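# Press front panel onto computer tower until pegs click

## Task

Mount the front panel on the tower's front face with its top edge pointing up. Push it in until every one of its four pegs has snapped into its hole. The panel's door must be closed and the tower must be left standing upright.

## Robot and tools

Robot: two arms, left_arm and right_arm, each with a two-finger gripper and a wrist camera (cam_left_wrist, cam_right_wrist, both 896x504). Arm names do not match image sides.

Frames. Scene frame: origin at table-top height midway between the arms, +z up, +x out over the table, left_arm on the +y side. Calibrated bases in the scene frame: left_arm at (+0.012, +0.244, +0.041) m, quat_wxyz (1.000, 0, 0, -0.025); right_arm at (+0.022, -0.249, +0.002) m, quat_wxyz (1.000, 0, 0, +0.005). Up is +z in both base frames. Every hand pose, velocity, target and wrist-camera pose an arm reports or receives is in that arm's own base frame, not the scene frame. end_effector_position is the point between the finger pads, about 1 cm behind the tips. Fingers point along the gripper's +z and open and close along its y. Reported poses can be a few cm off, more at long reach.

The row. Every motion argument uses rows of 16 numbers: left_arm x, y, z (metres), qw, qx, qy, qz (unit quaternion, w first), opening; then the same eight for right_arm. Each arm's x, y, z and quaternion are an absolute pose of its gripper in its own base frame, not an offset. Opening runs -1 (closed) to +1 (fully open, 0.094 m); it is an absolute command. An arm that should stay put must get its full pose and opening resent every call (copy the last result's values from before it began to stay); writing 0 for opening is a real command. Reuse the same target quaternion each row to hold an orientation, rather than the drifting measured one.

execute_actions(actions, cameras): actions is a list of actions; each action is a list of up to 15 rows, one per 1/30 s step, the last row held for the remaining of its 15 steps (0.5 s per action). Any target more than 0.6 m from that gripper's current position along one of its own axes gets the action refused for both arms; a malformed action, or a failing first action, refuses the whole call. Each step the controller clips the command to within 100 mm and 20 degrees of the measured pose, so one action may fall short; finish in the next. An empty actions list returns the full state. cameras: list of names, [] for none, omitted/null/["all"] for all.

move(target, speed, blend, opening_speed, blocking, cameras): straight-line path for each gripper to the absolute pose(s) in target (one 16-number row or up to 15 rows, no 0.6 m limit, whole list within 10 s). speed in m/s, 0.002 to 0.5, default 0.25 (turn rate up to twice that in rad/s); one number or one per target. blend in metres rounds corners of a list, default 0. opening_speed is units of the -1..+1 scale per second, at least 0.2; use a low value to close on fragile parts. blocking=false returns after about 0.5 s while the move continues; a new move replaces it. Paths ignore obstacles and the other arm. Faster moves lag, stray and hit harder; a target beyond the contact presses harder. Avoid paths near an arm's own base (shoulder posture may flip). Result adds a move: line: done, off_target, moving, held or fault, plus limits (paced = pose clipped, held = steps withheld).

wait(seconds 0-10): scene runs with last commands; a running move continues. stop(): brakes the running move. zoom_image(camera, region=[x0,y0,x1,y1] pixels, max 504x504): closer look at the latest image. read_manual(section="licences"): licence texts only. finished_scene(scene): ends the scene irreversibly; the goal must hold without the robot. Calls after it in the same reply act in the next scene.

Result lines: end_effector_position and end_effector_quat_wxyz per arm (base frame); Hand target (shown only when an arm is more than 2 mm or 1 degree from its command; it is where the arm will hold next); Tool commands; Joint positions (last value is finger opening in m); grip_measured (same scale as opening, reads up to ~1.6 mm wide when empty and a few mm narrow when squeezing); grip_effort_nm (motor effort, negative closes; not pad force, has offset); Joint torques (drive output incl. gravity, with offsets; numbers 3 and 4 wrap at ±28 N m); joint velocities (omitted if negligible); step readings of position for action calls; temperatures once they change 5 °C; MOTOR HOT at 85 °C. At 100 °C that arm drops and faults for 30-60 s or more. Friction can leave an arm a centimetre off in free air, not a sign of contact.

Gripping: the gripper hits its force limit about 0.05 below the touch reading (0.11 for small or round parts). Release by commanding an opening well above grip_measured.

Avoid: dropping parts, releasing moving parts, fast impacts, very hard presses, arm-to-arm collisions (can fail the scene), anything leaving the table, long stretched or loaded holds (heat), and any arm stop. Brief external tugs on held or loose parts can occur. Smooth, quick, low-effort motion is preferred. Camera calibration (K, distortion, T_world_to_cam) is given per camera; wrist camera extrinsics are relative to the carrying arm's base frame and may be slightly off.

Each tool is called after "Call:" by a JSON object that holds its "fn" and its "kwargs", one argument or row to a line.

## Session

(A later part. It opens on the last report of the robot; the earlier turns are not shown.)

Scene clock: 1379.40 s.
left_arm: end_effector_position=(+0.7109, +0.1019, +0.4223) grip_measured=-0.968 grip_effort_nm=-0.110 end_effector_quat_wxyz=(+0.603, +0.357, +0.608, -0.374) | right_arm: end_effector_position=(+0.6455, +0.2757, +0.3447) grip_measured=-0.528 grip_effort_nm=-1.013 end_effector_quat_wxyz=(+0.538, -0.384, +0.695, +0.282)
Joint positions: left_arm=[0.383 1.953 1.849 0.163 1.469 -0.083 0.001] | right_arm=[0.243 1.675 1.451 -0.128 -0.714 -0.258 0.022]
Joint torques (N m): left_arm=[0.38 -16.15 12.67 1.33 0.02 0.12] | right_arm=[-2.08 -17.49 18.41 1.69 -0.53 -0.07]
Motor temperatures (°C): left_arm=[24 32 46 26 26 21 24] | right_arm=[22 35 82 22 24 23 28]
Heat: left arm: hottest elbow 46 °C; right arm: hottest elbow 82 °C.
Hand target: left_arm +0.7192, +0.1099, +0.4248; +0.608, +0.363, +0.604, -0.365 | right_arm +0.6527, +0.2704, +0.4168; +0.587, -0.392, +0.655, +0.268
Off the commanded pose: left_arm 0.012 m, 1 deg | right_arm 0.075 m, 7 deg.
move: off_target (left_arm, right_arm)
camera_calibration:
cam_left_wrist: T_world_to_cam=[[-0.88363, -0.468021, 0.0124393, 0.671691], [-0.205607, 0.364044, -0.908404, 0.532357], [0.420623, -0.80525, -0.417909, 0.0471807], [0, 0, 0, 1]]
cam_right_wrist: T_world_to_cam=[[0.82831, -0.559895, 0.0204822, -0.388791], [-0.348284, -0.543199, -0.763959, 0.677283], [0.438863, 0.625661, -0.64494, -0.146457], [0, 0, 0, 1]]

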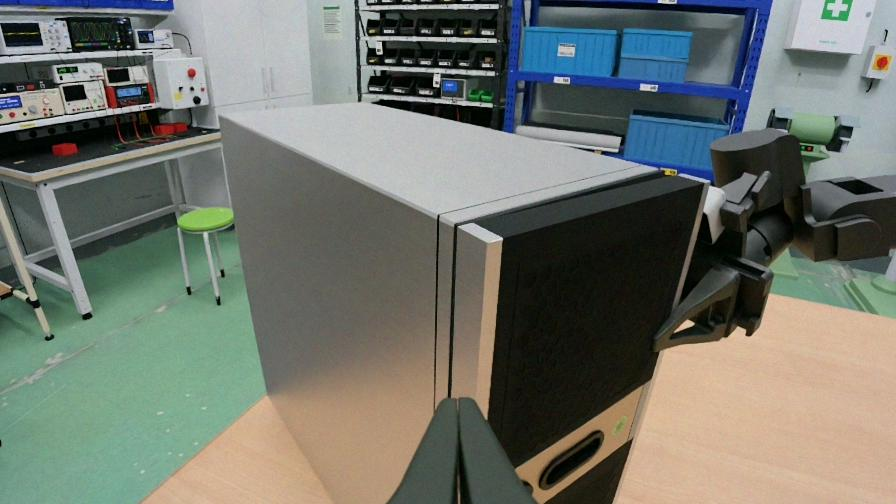

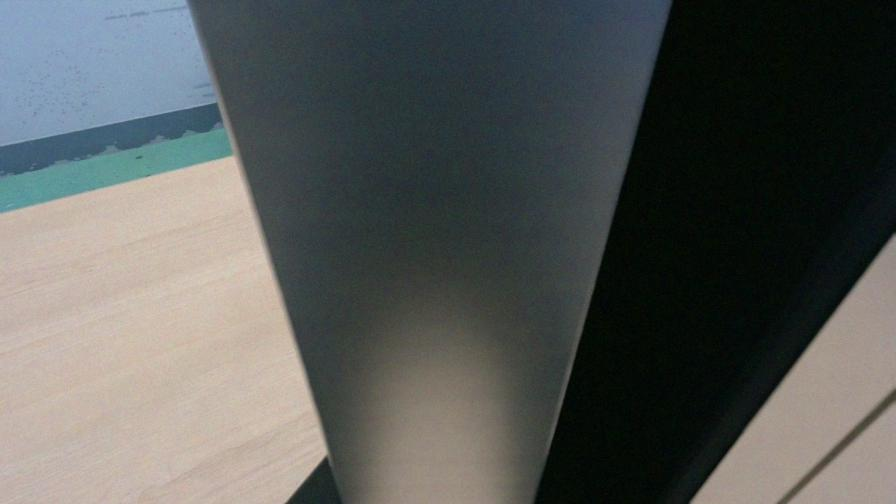

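Call:
{"fn": "move", "kwargs": {
  "target": [0.72, 0.11, 0.425, 0.60611, 0.36419, 0.60611, -0.36419, -0.97, 0.6475, 0.2740, 0.372, 0.560, -0.388, 0.677, 0.276, -0.62],
  "speed": 0.08
}}

Call:
{"fn": "zoom_image", "kwargs": {
  "camera": "cam_left_wrist",
  "region": [420, 190, 520, 300]
}}

Call:
{"fn": "zoom_image", "kwargs": {
  "camera": "cam_left_wrist",
  "region": [600, 140, 740, 260]
}}

Scene clock: 1388.40 s.
left_arm: end_effector_position=(+0.7110, +0.1019, +0.4212) grip_measured=-0.968 grip_effort_nm=-0.120 end_effector_quat_wxyz=(+0.602, +0.357, +0.609, -0.374) | right_arm: end_effector_position=(+0.6457, +0.2757, +0.3441) grip_measured=-0.528 grip_effort_nm=-1.018 end_effector_quat_wxyz=(+0.538, -0.384, +0.695, +0.282)
Joint positions: left_arm=[0.383 1.953 1.849 0.148 1.469 -0.07 0.001] | right_arm=[0.243 1.676 1.451 -0.128 -0.714 -0.258 0.022]
Joint torques (N m): left_arm=[0.67 -16.56 12.59 1.32 0.01 0.16] | right_arm=[-1.38 -17.44 12.15 2.03 -0.25 -0.09]
Hand target: left_arm +0.7192, +0.1099, +0.4247; +0.608, +0.363, +0.604, -0.365 | right_arm +0.6466, +0.2739, +0.3718; +0.560, -0.388, +0.677, +0.276
Off the commanded pose: left_arm 0.013 m, 1 deg | right_arm 0.028 m, 3 deg.
move: off_target (left_arm, right_arm)
camera_calibration:
cam_left_wrist: T_world_to_cam=[[-0.883568, -0.468086, 0.0142688, 0.670979], [-0.207726, 0.364435, -0.907765, 0.532488], [0.419712, -0.805036, -0.419237, 0.0478664], [0, 0, 0, 1]]
cam_right_wrist: T_world_to_cam=[[0.828325, -0.559892, 0.0199717, -0.388724], [-0.34885, -0.54334, -0.763601, 0.677249], [0.438385, 0.625543, -0.64538, -0.146389], [0, 0, 0, 1]]

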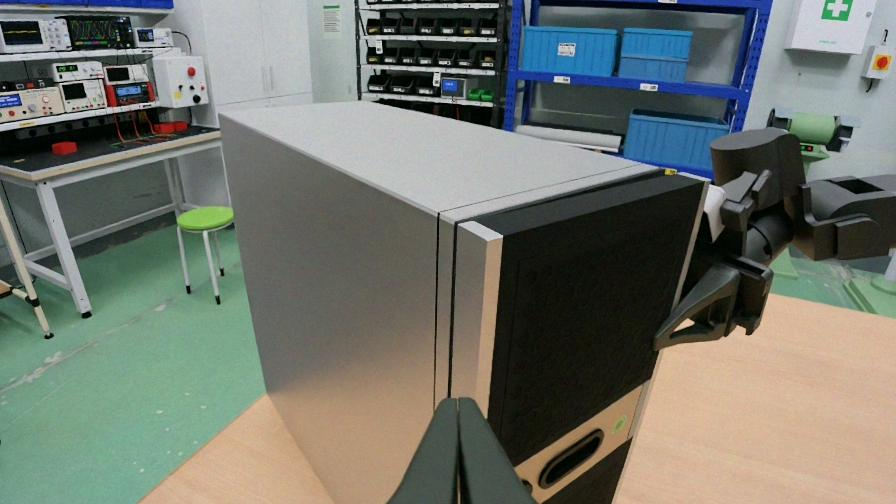

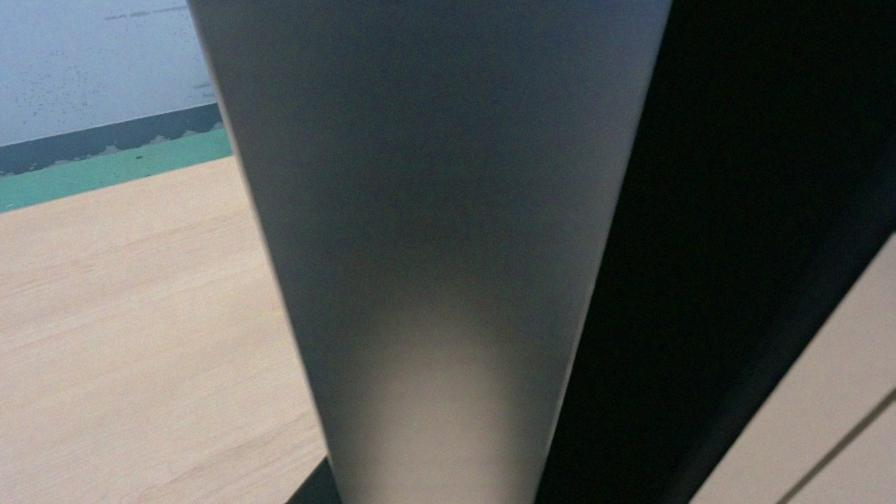

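Scaled by 4.582 from the camera's 896x504 image, which has a finer 1280x720 frame.

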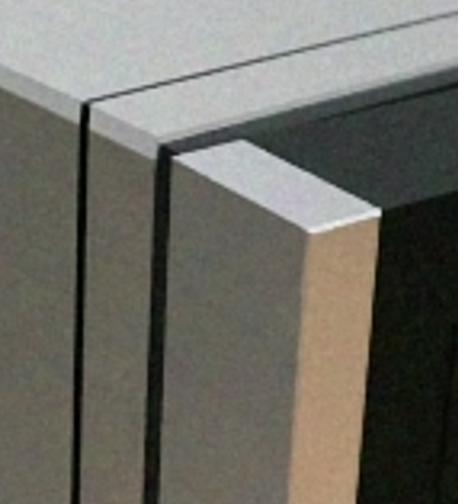

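Scaled by 3.600 from the camera's 896x504 image, which has a finer 1280x720 frame.

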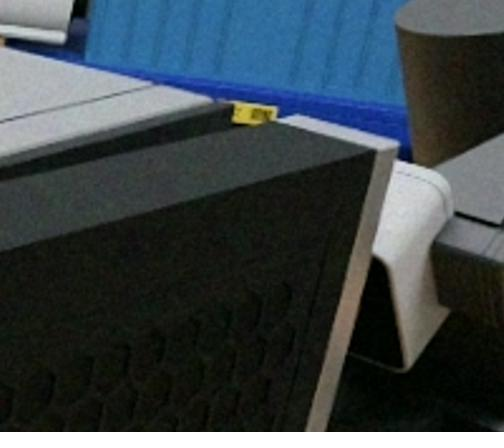

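Call:
{"fn": "move", "kwargs": {
  "target": [
    [0.72, 0.11, 0.425, 0.60611, 0.36419, 0.60611, -0.36419, -0.97, 0.6475, 0.2740, 0.3630, 0.552, -0.386, 0.684, 0.279, -0.40],
    [0.625, 0.238, 0.372, 0.545, -0.385, 0.690, 0.280, -0.40],
    [0.582, 0.171, 0.392, 0.545, -0.385, 0.690, 0.280, -0.40]
  ],
  "speed": [0.05, 0.05, 0.1],
  "blend": [0, 0.01, 0],
  "opening_speed": 0.4
}}


Call:
{"fn": "move", "kwargs": {
  "target": [
    [0.72, 0.11, 0.425, 0.60611, 0.36419, 0.60611, -0.36419, -0.97, 0.6475, 0.2740, 0.3630, 0.552, -0.386, 0.684, 0.279, -0.40],
    [0.72, 0.11, 0.425, 0.60611, 0.36419, 0.60611, -0.36419, -0.97, 0.625, 0.238, 0.372, 0.545, -0.385, 0.690, 0.280, -0.40],
    [0.72, 0.11, 0.425, 0.60611, 0.36419, 0.60611, -0.36419, -0.97, 0.582, 0.171, 0.392, 0.545, -0.385, 0.690, 0.280, -0.40]
  ],
  "speed": [0.05, 0.05, 0.1],
  "blend": [0, 0.01, 0],
  "opening_speed": 0.4
}}

Scene clock: 1417.80 s.
left_arm: end_effector_position=(+0.7111, +0.1020, +0.4211) grip_measured=-0.968 grip_effort_nm=-0.110 end_effector_quat_wxyz=(+0.602, +0.357, +0.609, -0.373) | right_arm: end_effector_position=(+0.5856, +0.1768, +0.3827) grip_measured=-0.402 grip_effort_nm=0.120 end_effector_quat_wxyz=(+0.538, -0.381, +0.695, +0.287)
Joint positions: left_arm=[0.383 1.953 1.853 0.13 1.469 -0.055 0.001] | right_arm=[0.077 1.468 1.317 -0.259 -0.873 -0.333 0.028]
Joint torques (N m): left_arm=[0.5 -16.32 12.55 1.21 0.05 0.14] | right_arm=[-2.43 -14.62 10.36 0.92 -0.33 -0.23]
Motor temperatures (°C): left_arm=[24 32 47 26 25 21 24] | right_arm=[22 36 74 22 24 23 28]
Heat: left arm: hottest elbow 47 °C; right arm: hottest elbow 74 °C.
Hand target: left_arm +0.7192, +0.1099, +0.4249; +0.608, +0.363, +0.605, -0.365 | right_arm +0.5821, +0.1712, +0.3919; +0.545, -0.385, +0.690, +0.280
Off the commanded pose: left_arm 0.013 m, 1 deg | right_arm 0.012 m, 1 deg.
move: off_target (left_arm, right_arm)
camera_calibration:
cam_left_wrist: T_world_to_cam=[[-0.883536, -0.468159, 0.0138075, 0.671339], [-0.208018, 0.365829, -0.907137, 0.53225], [0.419633, -0.804361, -0.420608, 0.0483919], [0, 0, 0, 1]]
cam_right_wrist: T_world_to_cam=[[0.82899, -0.559185, 0.00934575, -0.391558], [-0.352931, -0.536035, -0.766881, 0.634381], [0.433838, 0.632438, -0.641721, -0.0332391], [0, 0, 0, 1]]

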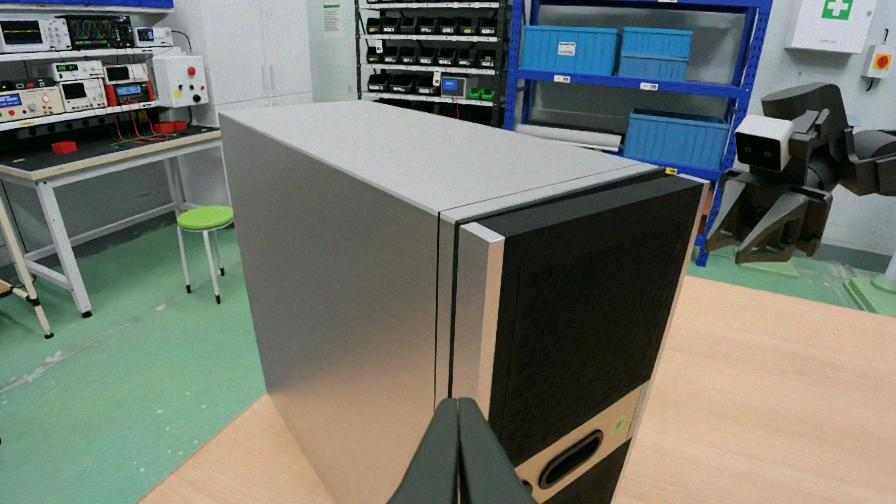

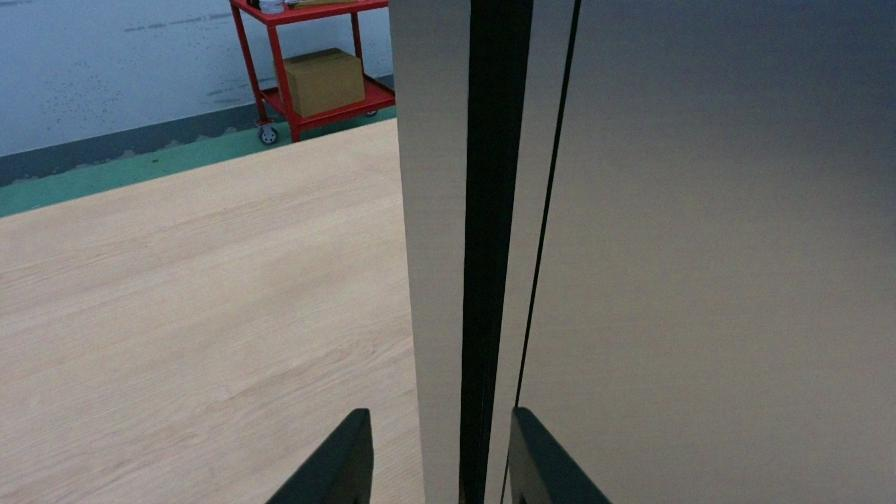

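Call:
{"fn": "move", "kwargs": {
  "target": [
    [0.63, 0.06, 0.34, 0.66446, 0.24184, 0.66446, -0.24184, -0.97, 0.565, 0.145, 0.395, 0.545, -0.385, 0.690, 0.280, -0.40],
    [0.61, -0.09, 0.23, 0.69166, 0.14702, 0.69166, -0.14702, -0.97, 0.565, 0.145, 0.395, 0.545, -0.385, 0.690, 0.280, -0.40],
    [0.631, -0.162, 0.205, 0.69166, 0.14702, 0.69166, -0.14702, -0.97, 0.565, 0.145, 0.395, 0.545, -0.385, 0.690, 0.280, -0.40]
  ],
  "speed": [0.25, 0.25, 0.12],
  "blend": [0.04, 0.02, 0]
}}

Scene clock: 1444.17 s.
left_arm: end_effector_position=(+0.6180, -0.1589, +0.1956) grip_measured=-0.968 grip_effort_nm=-0.120 end_effector_quat_wxyz=(+0.681, +0.151, +0.702, -0.143) | right_arm: end_effector_position=(+0.5690, +0.1523, +0.3848) grip_measured=-0.402 grip_effort_nm=0.115 end_effector_quat_wxyz=(+0.537, -0.382, +0.695, +0.289)
Joint positions: left_arm=[-0.19 1.726 0.862 0.831 0.23 0.012 0.001] | right_arm=[0.028 1.424 1.281 -0.296 -0.921 -0.368 0.028]
Joint torques (N m): left_arm=[-0.15 -10.81 9.39 2.73 -0.08 -0.07] | right_arm=[-2.49 -14.1 10.32 1.07 -0.33 -0.16]
Motor temperatures (°C): left_arm=[24 32 51 26 25 21 24] | right_arm=[22 37 68 22 24 23 27]
Heat: left arm: hottest elbow 51 °C; right arm: hottest elbow 68 °C.
Hand target: left_arm +0.6302, -0.1617, +0.2050; +0.692, +0.147, +0.692, -0.147 | right_arm +0.5650, +0.1452, +0.3950; +0.545, -0.385, +0.690, +0.280
Off the commanded pose: left_arm 0.016 m, 2 deg | right_arm 0.013 m, 2 deg.
move: off_target (left_arm, right_arm)
camera_calibration:
cam_left_wrist: T_world_to_cam=[[-0.405895, -0.913787, -0.0155696, 0.109741], [-0.407535, 0.196219, -0.89186, 0.497146], [0.818025, -0.355656, -0.452044, -0.385949], [0, 0, 0, 1]]
cam_right_wrist: T_world_to_cam=[[0.83096, -0.556278, 0.00781988, -0.392551], [-0.35247, -0.537286, -0.766217, 0.616656], [0.430431, 0.633939, -0.642534, -0.00716726], [0, 0, 0, 1]]

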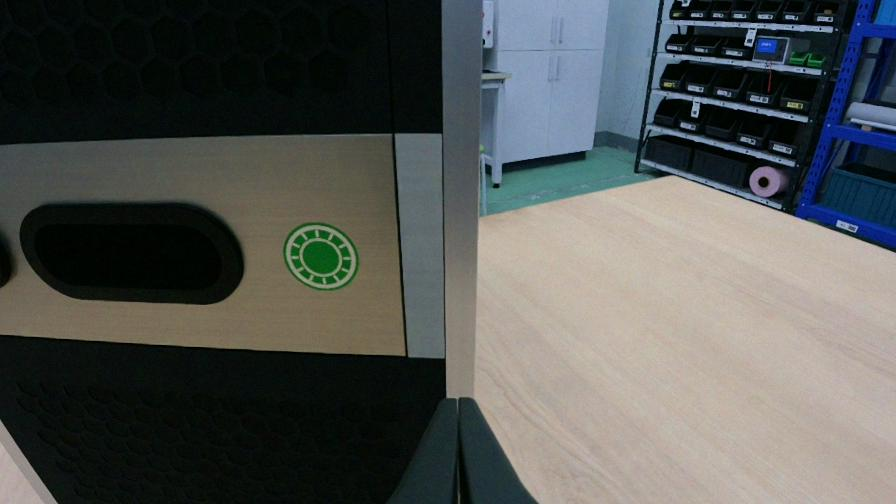

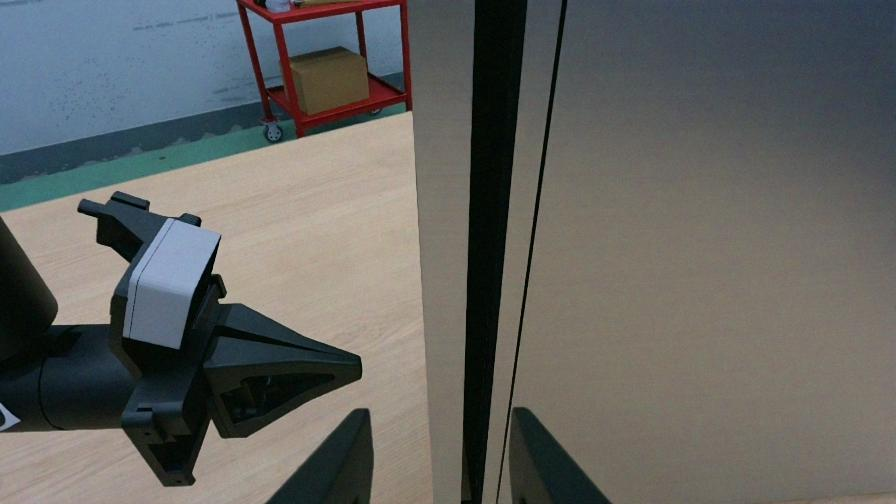

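Call:
{"fn": "move", "kwargs": {
  "target": [
    [0.657, -0.174, 0.208, 0.69166, 0.14702, 0.69166, -0.14702, -0.97, 0.565, 0.145, 0.395, 0.545, -0.385, 0.690, 0.280, -0.40],
    [0.676, -0.183, 0.208, 0.69166, 0.14702, 0.69166, -0.14702, -0.97, 0.565, 0.145, 0.395, 0.545, -0.385, 0.690, 0.280, -0.40]
  ],
  "speed": [0.1, 0.04],
  "blend": [0.008, 0]
}}

Scene clock: 1457.03 s.
left_arm: end_effector_position=(+0.6598, -0.1747, +0.2060) grip_measured=-0.968 grip_effort_nm=-0.110 end_effector_quat_wxyz=(+0.691, +0.150, +0.693, -0.142) | right_arm: end_effector_position=(+0.5690, +0.1523, +0.3848) grip_measured=-0.402 grip_effort_nm=0.125 end_effector_quat_wxyz=(+0.537, -0.382, +0.695, +0.289)
Joint positions: left_arm=[-0.206 1.803 0.996 0.801 0.209 0.012 0.001] | right_arm=[0.028 1.424 1.281 -0.296 -0.921 -0.368 0.028]
Joint torques (N m): left_arm=[-0.62 -11.69 10.71 1.63 -0.19 -0.08] | right_arm=[-2.49 -14.33 10.3 0.94 -0.32 -0.16]
Hand target: left_arm +0.6747, -0.1828, +0.2082; +0.692, +0.147, +0.691, -0.147 | right_arm +0.5650, +0.1452, +0.3950; +0.545, -0.385, +0.690, +0.280
Off the commanded pose: left_arm 0.018 m, 1 deg | right_arm 0.013 m, 2 deg.
move: off_target (left_arm, right_arm)
camera_calibration:
cam_left_wrist: T_world_to_cam=[[-0.40087, -0.915877, -0.0217384, 0.110081], [-0.384918, 0.189913, -0.9032, 0.512839], [0.831349, -0.353699, -0.428668, -0.434378], [0, 0, 0, 1]]
cam_right_wrist: T_world_to_cam=[[0.83096, -0.556278, 0.00781988, -0.392551], [-0.35247, -0.537286, -0.766217, 0.616656], [0.430431, 0.633939, -0.642534, -0.00716726], [0, 0, 0, 1]]

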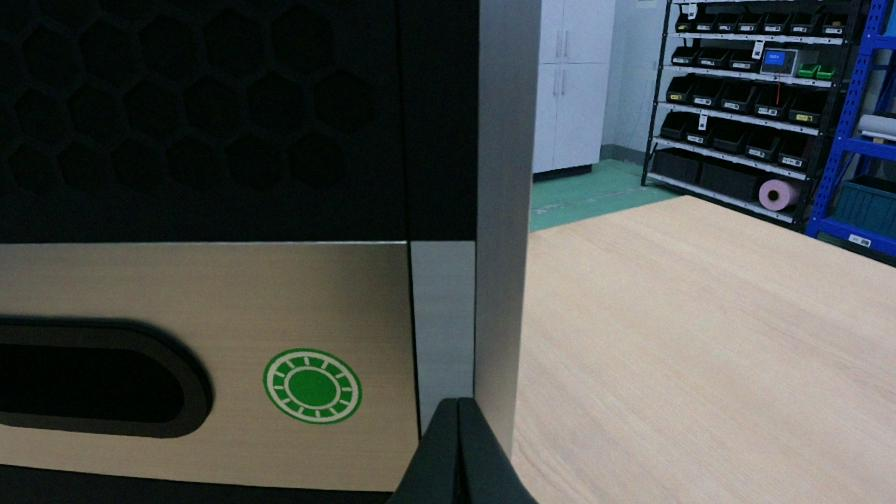

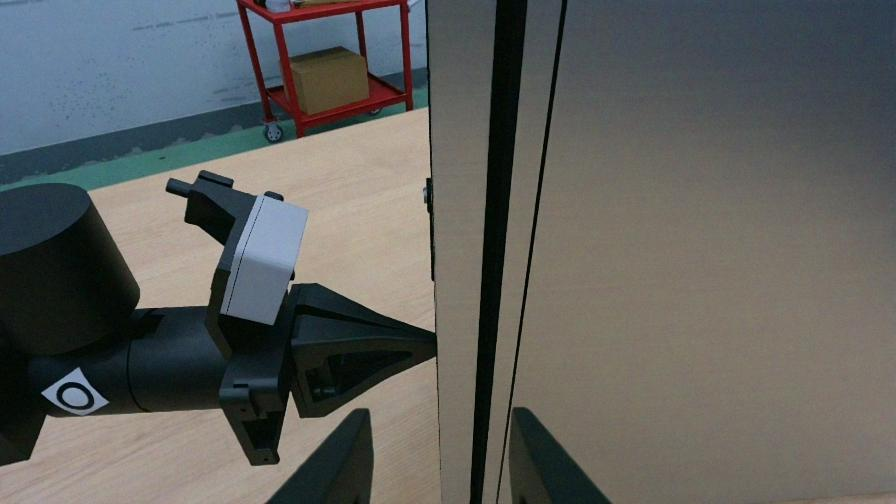

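Call:
{"fn": "move", "kwargs": {
  "target": [
    [0.690, -0.190, 0.208, 0.69166, 0.14702, 0.69166, -0.14702, -0.97, 0.565, 0.145, 0.395, 0.545, -0.385, 0.690, 0.280, -0.40]
  ],
  "speed": 0.04,
  "cameras": ["cam_right_wrist"]
}}

Call:
{"fn": "zoom_image", "kwargs": {
  "camera": "cam_right_wrist",
  "region": [420, 0, 620, 504]
}}

Scene clock: 1464.03 s.
left_arm: end_effector_position=(+0.6652, -0.1773, +0.2058) grip_measured=-0.968 grip_effort_nm=-0.110 end_effector_quat_wxyz=(+0.690, +0.149, +0.694, -0.141) | right_arm: end_effector_position=(+0.5690, +0.1523, +0.3848) grip_measured=-0.402 grip_effort_nm=0.120 end_effector_quat_wxyz=(+0.537, -0.382, +0.695, +0.289)
Joint positions: left_arm=[-0.209 1.813 1.014 0.791 0.205 0.011 0.001] | right_arm=[0.028 1.424 1.281 -0.296 -0.921 -0.368 0.028]
Joint torques (N m): left_arm=[-0.91 -10.34 12.67 1.39 -0.34 -0.09] | right_arm=[-2.73 -14.04 10.36 0.8 -0.32 -0.17]
Motor temperatures (°C): left_arm=[24 32 48 26 25 21 24] | right_arm=[22 36 63 22 24 23 26]
Heat: left arm: hottest elbow 48 °C; right arm: hottest elbow 63 °C.
Hand target: left_arm +0.6871, -0.1895, +0.2081; +0.692, +0.147, +0.691, -0.147 | right_arm +0.5650, +0.1452, +0.3950; +0.545, -0.385, +0.690, +0.280
Off the commanded pose: left_arm 0.028 m, 1 deg | right_arm 0.013 m, 2 deg.
move: off_target (left_arm, right_arm)
camera_calibration:
cam_right_wrist: T_world_to_cam=[[0.83096, -0.556278, 0.00781988, -0.392551], [-0.35247, -0.537286, -0.766217, 0.616656], [0.430431, 0.633939, -0.642534, -0.00716726], [0, 0, 0, 1]]
Images, in order: cam_right_wrist.

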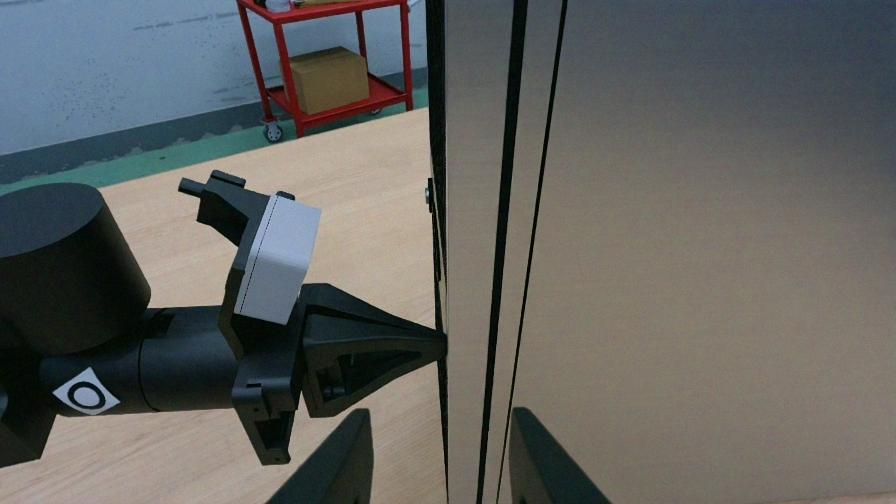

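Scaled by 1.000.

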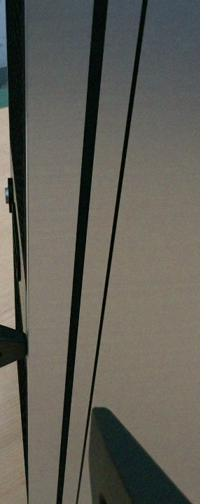

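Call:
{"fn": "move", "kwargs": {
  "target": [
    [0.699, -0.194, 0.208, 0.69166, 0.14702, 0.69166, -0.14702, -0.97, 0.565, 0.145, 0.395, 0.545, -0.385, 0.690, 0.280, -0.40]
  ],
  "speed": 0.04,
  "cameras": ["cam_right_wrist"]
}}

Call:
{"fn": "zoom_image", "kwargs": {
  "camera": "cam_right_wrist",
  "region": [470, 0, 590, 120]
}}

Call:
{"fn": "zoom_image", "kwargs": {
  "camera": "cam_right_wrist",
  "region": [440, 380, 560, 504]
}}

Scene clock: 1475.60 s.
left_arm: end_effector_position=(+0.6655, -0.1774, +0.2057) grip_measured=-0.968 grip_effort_nm=-0.115 end_effector_quat_wxyz=(+0.689, +0.149, +0.695, -0.141) | right_arm: end_effector_position=(+0.5690, +0.1523, +0.3848) grip_measured=-0.402 grip_effort_nm=0.110 end_effector_quat_wxyz=(+0.537, -0.382, +0.695, +0.289)
Joint positions: left_arm=[-0.209 1.813 1.015 0.789 0.205 0.011 0.001] | right_arm=[0.028 1.424 1.281 -0.296 -0.921 -0.368 0.028]
Joint torques (N m): left_arm=[-1.26 -9.52 14.37 1.2 -0.49 -0.08] | right_arm=[-2.55 -14.39 10.3 0.95 -0.35 -0.14]
Hand target: left_arm +0.6940, -0.1931, +0.2080; +0.692, +0.147, +0.692, -0.147 | right_arm +0.5650, +0.1452, +0.3950; +0.545, -0.385, +0.690, +0.280
Off the commanded pose: left_arm 0.037 m, 1 deg | right_arm 0.013 m, 2 deg.
move: off_target (left_arm, right_arm)
camera_calibration:
cam_right_wrist: T_world_to_cam=[[0.83096, -0.556278, 0.00781988, -0.392551], [-0.35247, -0.537286, -0.766217, 0.616656], [0.430431, 0.633939, -0.642534, -0.00716726], [0, 0, 0, 1]]
Images, in order: cam_right_wrist.

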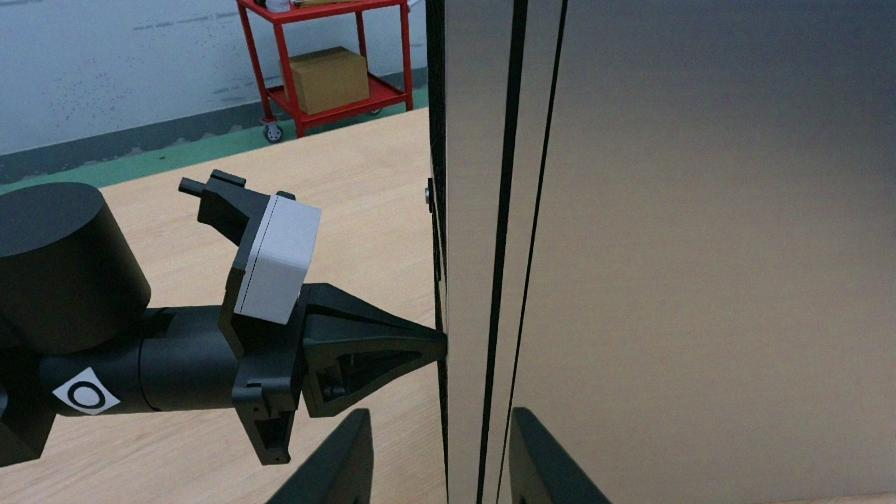

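Scaled by 4.200 from the camera's 896x504 image, which has a finer 1280x720 frame.

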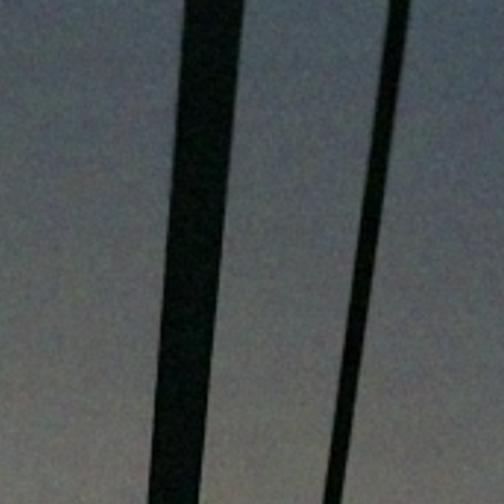

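Scaled by 4.065 from the camera's 896x504 image, which has a finer 1280x720 frame.

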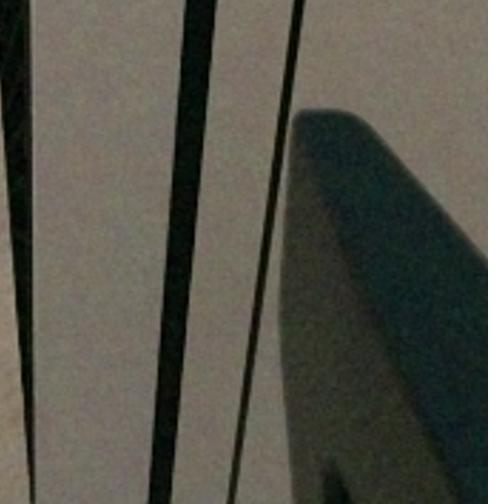

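Call:
{"fn": "move", "kwargs": {
  "target": [
    [0.650, -0.171, 0.215, 0.69166, 0.14702, 0.69166, -0.14702, -0.97, 0.565, 0.145, 0.395, 0.545, -0.385, 0.690, 0.280, -0.40],
    [0.648, -0.171, 0.398, 0.69166, 0.14702, 0.69166, -0.14702, -0.97, 0.565, 0.145, 0.395, 0.545, -0.385, 0.690, 0.280, -0.40],
    [0.668, -0.179, 0.398, 0.69166, 0.14702, 0.69166, -0.14702, -0.97, 0.565, 0.145, 0.395, 0.545, -0.385, 0.690, 0.280, -0.40]
  ],
  "speed": [0.1, 0.2, 0.06],
  "blend": [0.008, 0.008, 0]
}}

Scene clock: 1497.73 s.
left_arm: end_effector_position=(+0.6564, -0.1763, +0.3824) grip_measured=-0.968 grip_effort_nm=-0.110 end_effector_quat_wxyz=(+0.685, +0.151, +0.698, -0.144) | right_arm: end_effector_position=(+0.5690, +0.1523, +0.3848) grip_measured=-0.402 grip_effort_nm=0.120 end_effector_quat_wxyz=(+0.537, -0.382, +0.695, +0.289)
Joint positions: left_arm=[-0.209 1.532 1.202 0.308 0.211 0.011 0.001] | right_arm=[0.028 1.424 1.281 -0.296 -0.921 -0.368 0.028]
Joint torques (N m): left_arm=[-0.15 -10.99 12.57 1.84 -0.09 -0.08] | right_arm=[-2.43 -14.04 10.19 0.88 -0.34 -0.21]
Hand target: left_arm +0.6669, -0.1786, +0.3978; +0.692, +0.147, +0.692, -0.147 | right_arm +0.5650, +0.1452, +0.3950; +0.545, -0.385, +0.690, +0.280
Off the commanded pose: left_arm 0.020 m, 1 deg | right_arm 0.013 m, 2 deg.
move: off_target (left_arm, right_arm)
camera_calibration:
cam_left_wrist: T_world_to_cam=[[-0.40605, -0.913687, -0.017327, 0.113184], [-0.398095, 0.19392, -0.896613, 0.677989], [0.822584, -0.357172, -0.442475, -0.346071], [0, 0, 0, 1]]
cam_right_wrist: T_world_to_cam=[[0.83096, -0.556278, 0.00781988, -0.392551], [-0.35247, -0.537286, -0.766217, 0.616656], [0.430431, 0.633939, -0.642534, -0.00716726], [0, 0, 0, 1]]

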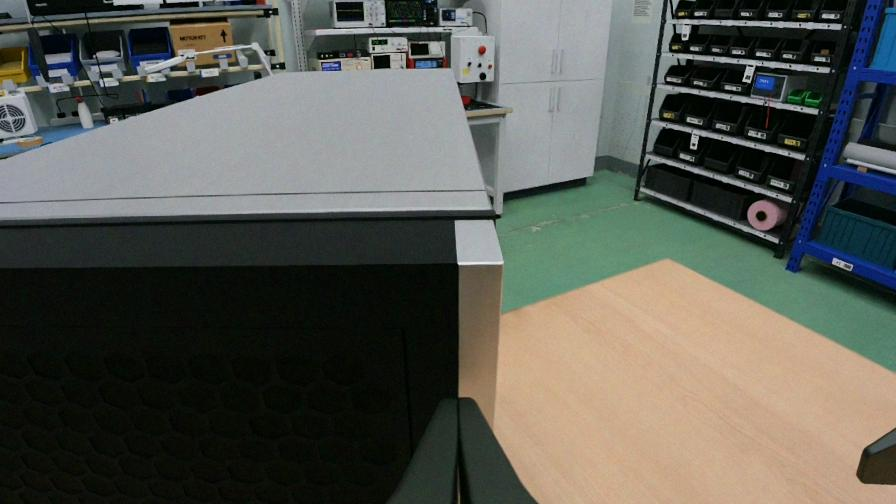

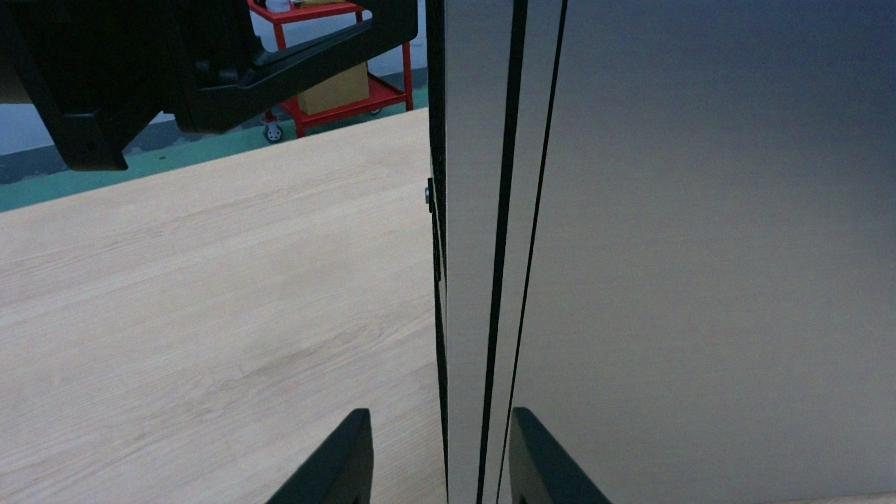

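Call:
{"fn": "move", "kwargs": {
  "target": [
    [0.690, -0.190, 0.396, 0.69166, 0.14702, 0.69166, -0.14702, -0.97, 0.565, 0.145, 0.395, 0.545, -0.385, 0.690, 0.280, -0.40]
  ],
  "speed": 0.04
}}

Call:
{"fn": "zoom_image", "kwargs": {
  "camera": "cam_right_wrist",
  "region": [470, 0, 590, 120]
}}

Call:
{"fn": "zoom_image", "kwargs": {
  "camera": "cam_left_wrist",
  "region": [400, 190, 520, 310]
}}

Scene clock: 1506.63 s.
left_arm: end_effector_position=(+0.6665, -0.1774, +0.3864) grip_measured=-0.968 grip_effort_nm=-0.110 end_effector_quat_wxyz=(+0.687, +0.149, +0.697, -0.142) | right_arm: end_effector_position=(+0.5690, +0.1523, +0.3848) grip_measured=-0.402 grip_effort_nm=0.115 end_effector_quat_wxyz=(+0.537, -0.382, +0.695, +0.289)
Joint positions: left_arm=[-0.209 1.555 1.236 0.304 0.205 0.011 0.001] | right_arm=[0.028 1.424 1.281 -0.296 -0.921 -0.368 0.028]
Joint torques (N m): left_arm=[-0.97 -9 14.76 1.89 -0.35 -0.07] | right_arm=[-2.9 -13.98 10.37 0.85 -0.38 -0.16]
Motor temperatures (°C): left_arm=[24 31 51 26 25 21 24] | right_arm=[22 35 58 22 24 23 26]
Heat: left arm: hottest elbow 51 °C; right arm: hottest elbow 58 °C.
Hand target: left_arm +0.6872, -0.1893, +0.3952; +0.692, +0.147, +0.691, -0.147 | right_arm +0.5650, +0.1452, +0.3950; +0.545, -0.385, +0.690, +0.280
Off the commanded pose: left_arm 0.028 m, 1 deg | right_arm 0.013 m, 2 deg.
move: off_target (left_arm, right_arm)
camera_calibration:
cam_left_wrist: T_world_to_cam=[[-0.400358, -0.916168, -0.0186899, 0.112654], [-0.393885, 0.190468, -0.899209, 0.683431], [0.827386, -0.352644, -0.43712, -0.357448], [0, 0, 0, 1]]
cam_right_wrist: T_world_to_cam=[[0.83096, -0.556278, 0.00781988, -0.392551], [-0.35247, -0.537286, -0.766217, 0.616656], [0.430431, 0.633939, -0.642534, -0.00716726], [0, 0, 0, 1]]

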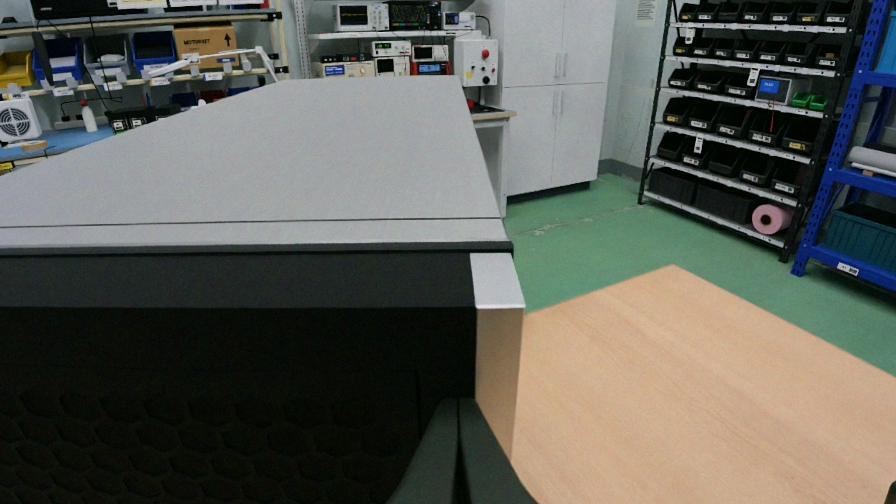

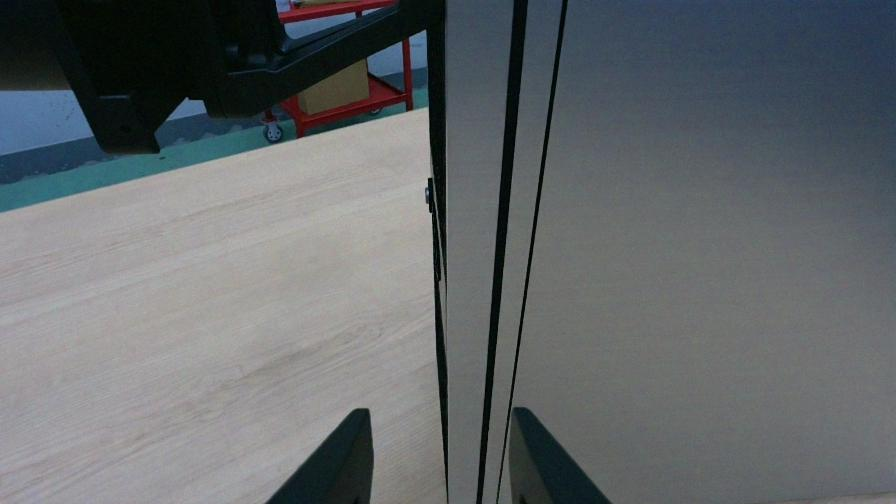

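Scaled by 4.200 from the camera's 896x504 image, which has a finer 1280x720 frame.

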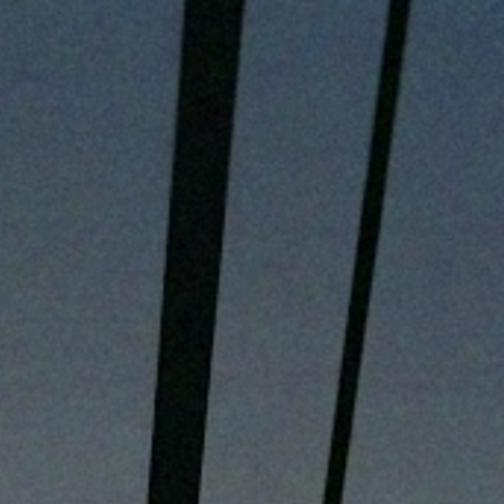

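Scaled by 4.200 from the camera's 896x504 image, which has a finer 1280x720 frame.

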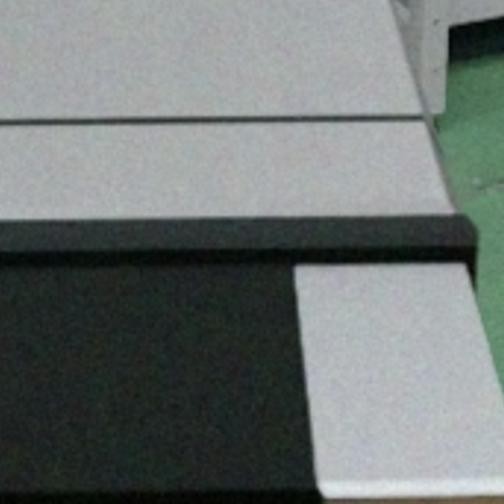

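Call:
{"fn": "move", "kwargs": {
  "target": [
    [0.699, -0.194, 0.396, 0.69166, 0.14702, 0.69166, -0.14702, -0.97, 0.565, 0.145, 0.395, 0.545, -0.385, 0.690, 0.280, -0.40]
  ],
  "speed": 0.04
}}

Call:
{"fn": "zoom_image", "kwargs": {
  "camera": "cam_right_wrist",
  "region": [470, 0, 590, 120]
}}

Call:
{"fn": "zoom_image", "kwargs": {
  "camera": "cam_left_wrist",
  "region": [400, 190, 520, 310]
}}

Scene clock: 1520.43 s.
left_arm: end_effector_position=(+0.6669, -0.1774, +0.3865) grip_measured=-0.969 grip_effort_nm=-0.105 end_effector_quat_wxyz=(+0.686, +0.149, +0.698, -0.142) | right_arm: end_effector_position=(+0.5690, +0.1523, +0.3848) grip_measured=-0.402 grip_effort_nm=0.115 end_effector_quat_wxyz=(+0.537, -0.382, +0.695, +0.289)
Joint positions: left_arm=[-0.209 1.555 1.239 0.296 0.205 0.011 0.001] | right_arm=[0.028 1.424 1.281 -0.296 -0.921 -0.368 0.028]
Joint torques (N m): left_arm=[-1.14 -7.47 16.1 2.04 -0.52 -0.07] | right_arm=[-2.2 -13.8 10.36 0.94 -0.33 -0.14]
Hand target: left_arm +0.6943, -0.1929, +0.3945; +0.692, +0.147, +0.691, -0.147 | right_arm +0.5650, +0.1452, +0.3950; +0.545, -0.385, +0.690, +0.280
Off the commanded pose: left_arm 0.037 m, 1 deg | right_arm 0.013 m, 2 deg.
move: off_target (left_arm, right_arm)
camera_calibration:
cam_left_wrist: T_world_to_cam=[[-0.400433, -0.916152, -0.0178423, 0.112451], [-0.397573, 0.191249, -0.897418, 0.685566], [0.825584, -0.352262, -0.44082, -0.355013], [0, 0, 0, 1]]
cam_right_wrist: T_world_to_cam=[[0.83096, -0.556278, 0.00781988, -0.392551], [-0.35247, -0.537286, -0.766217, 0.616656], [0.430431, 0.633939, -0.642534, -0.00716726], [0, 0, 0, 1]]

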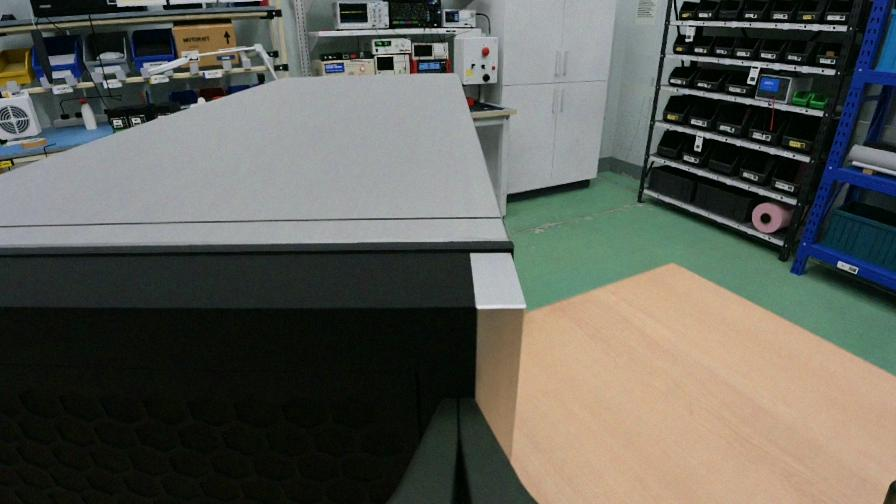

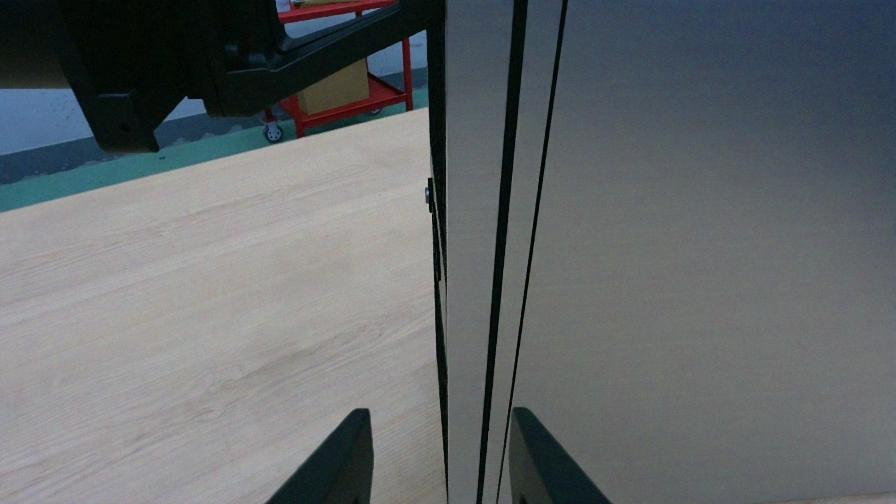

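Scaled by 4.200 from the camera's 896x504 image, which has a finer 1280x720 frame.

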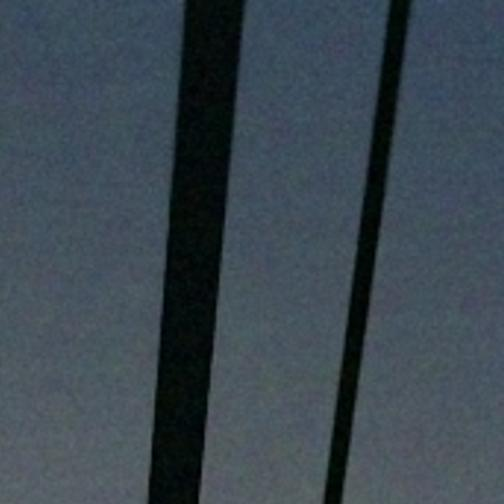

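Scaled by 4.200 from the camera's 896x504 image, which has a finer 1280x720 frame.

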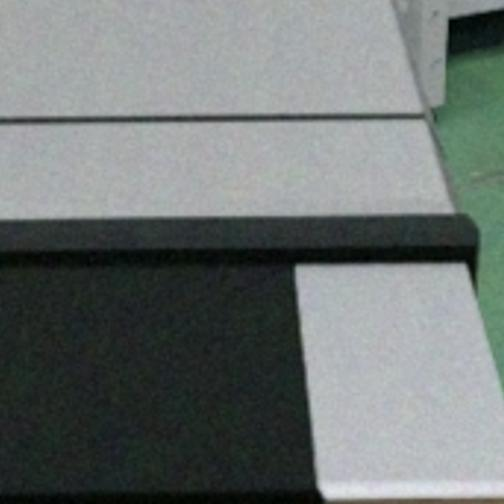

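Call:
{"fn": "zoom_image", "kwargs": {
  "camera": "cam_left_wrist",
  "region": [0, 190, 120, 310]
}}

Scaled by 4.200 from the camera's 896x504 image, which has a finer 1280x720 frame.

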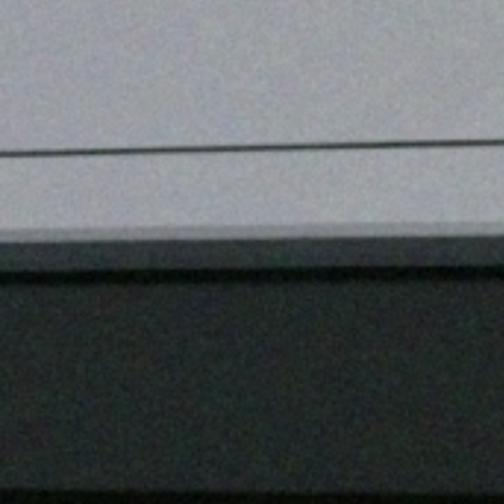

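Call:
{"fn": "move", "kwargs": {
  "target": [
    [0.648, -0.170, 0.390, 0.69166, 0.14702, 0.69166, -0.14702, -0.97, 0.565, 0.145, 0.395, 0.545, -0.385, 0.690, 0.280, -0.40],
    [0.645, -0.170, 0.035, 0.69166, 0.14702, 0.69166, -0.14702, -0.97, 0.565, 0.145, 0.395, 0.545, -0.385, 0.690, 0.280, -0.40],
    [0.664, -0.178, 0.032, 0.69166, 0.14702, 0.69166, -0.14702, -0.97, 0.565, 0.145, 0.395, 0.545, -0.385, 0.690, 0.280, -0.40]
  ],
  "speed": [0.1, 0.22, 0.06],
  "blend": [0.008, 0.01, 0]
}}

Scene clock: 1594.47 s.
left_arm: end_effector_position=(+0.6576, -0.1761, +0.0374) grip_measured=-0.969 grip_effort_nm=-0.110 end_effector_quat_wxyz=(+0.690, +0.151, +0.693, -0.144) | right_arm: end_effector_position=(+0.5690, +0.1523, +0.3848) grip_measured=-0.402 grip_effort_nm=0.120 end_effector_quat_wxyz=(+0.537, -0.382, +0.695, +0.289)
Joint positions: left_arm=[-0.208 2.204 1 1.198 0.212 0.011 0.001] | right_arm=[0.028 1.424 1.281 -0.296 -0.921 -0.368 0.028]
Joint torques (N m): left_arm=[0.15 -13.92 6.12 2.3 -0.09 -0.08] | right_arm=[-2.14 -14.27 10.43 0.98 -0.34 -0.18]
Hand target: left_arm +0.6636, -0.1779, +0.0320; +0.692, +0.147, +0.692, -0.147 | right_arm +0.5650, +0.1452, +0.3950; +0.545, -0.385, +0.690, +0.280
Off the commanded pose: left_arm 0.009 m, 1 deg | right_arm 0.013 m, 1 deg.
move: off_target (right_arm)
camera_calibration:
cam_left_wrist: T_world_to_cam=[[-0.405403, -0.913905, -0.0206554, 0.10755], [-0.384061, 0.190785, -0.903382, 0.35956], [0.829545, -0.358301, -0.42834, -0.504958], [0, 0, 0, 1]]
cam_right_wrist: T_world_to_cam=[[0.831012, -0.556195, 0.00818847, -0.392735], [-0.35218, -0.537474, -0.766219, 0.616521], [0.430568, 0.633853, -0.642528, -0.00723425], [0, 0, 0, 1]]

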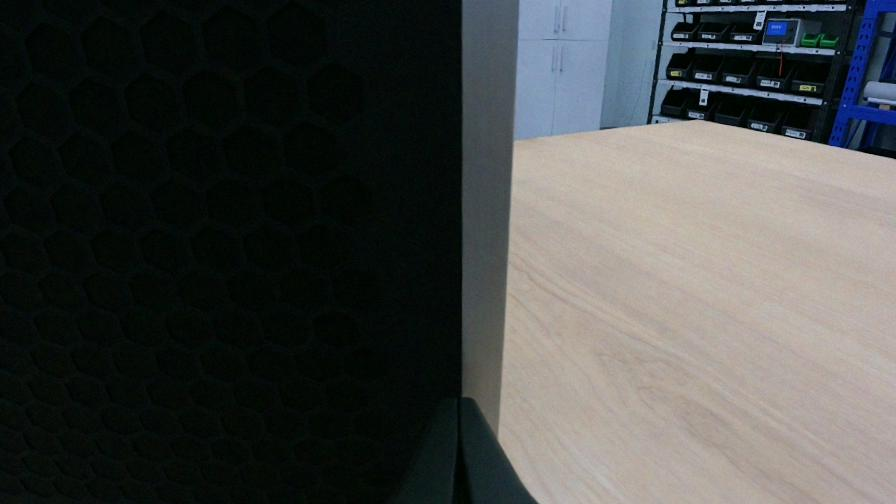

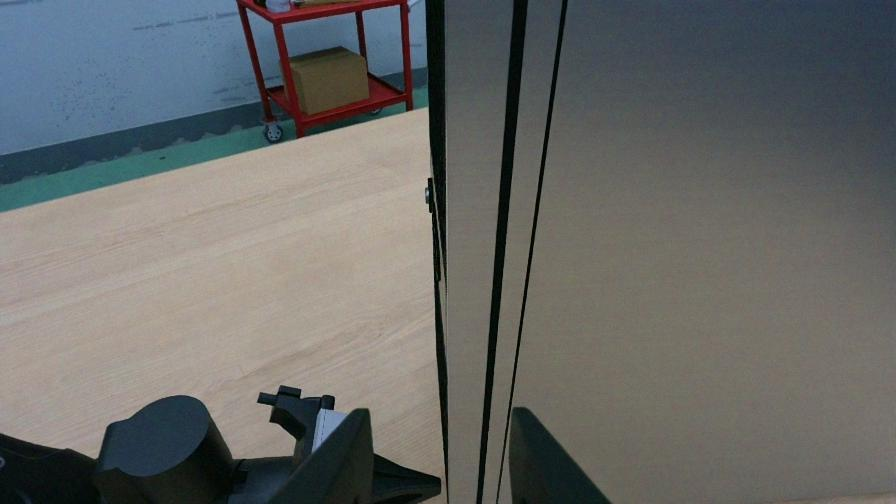

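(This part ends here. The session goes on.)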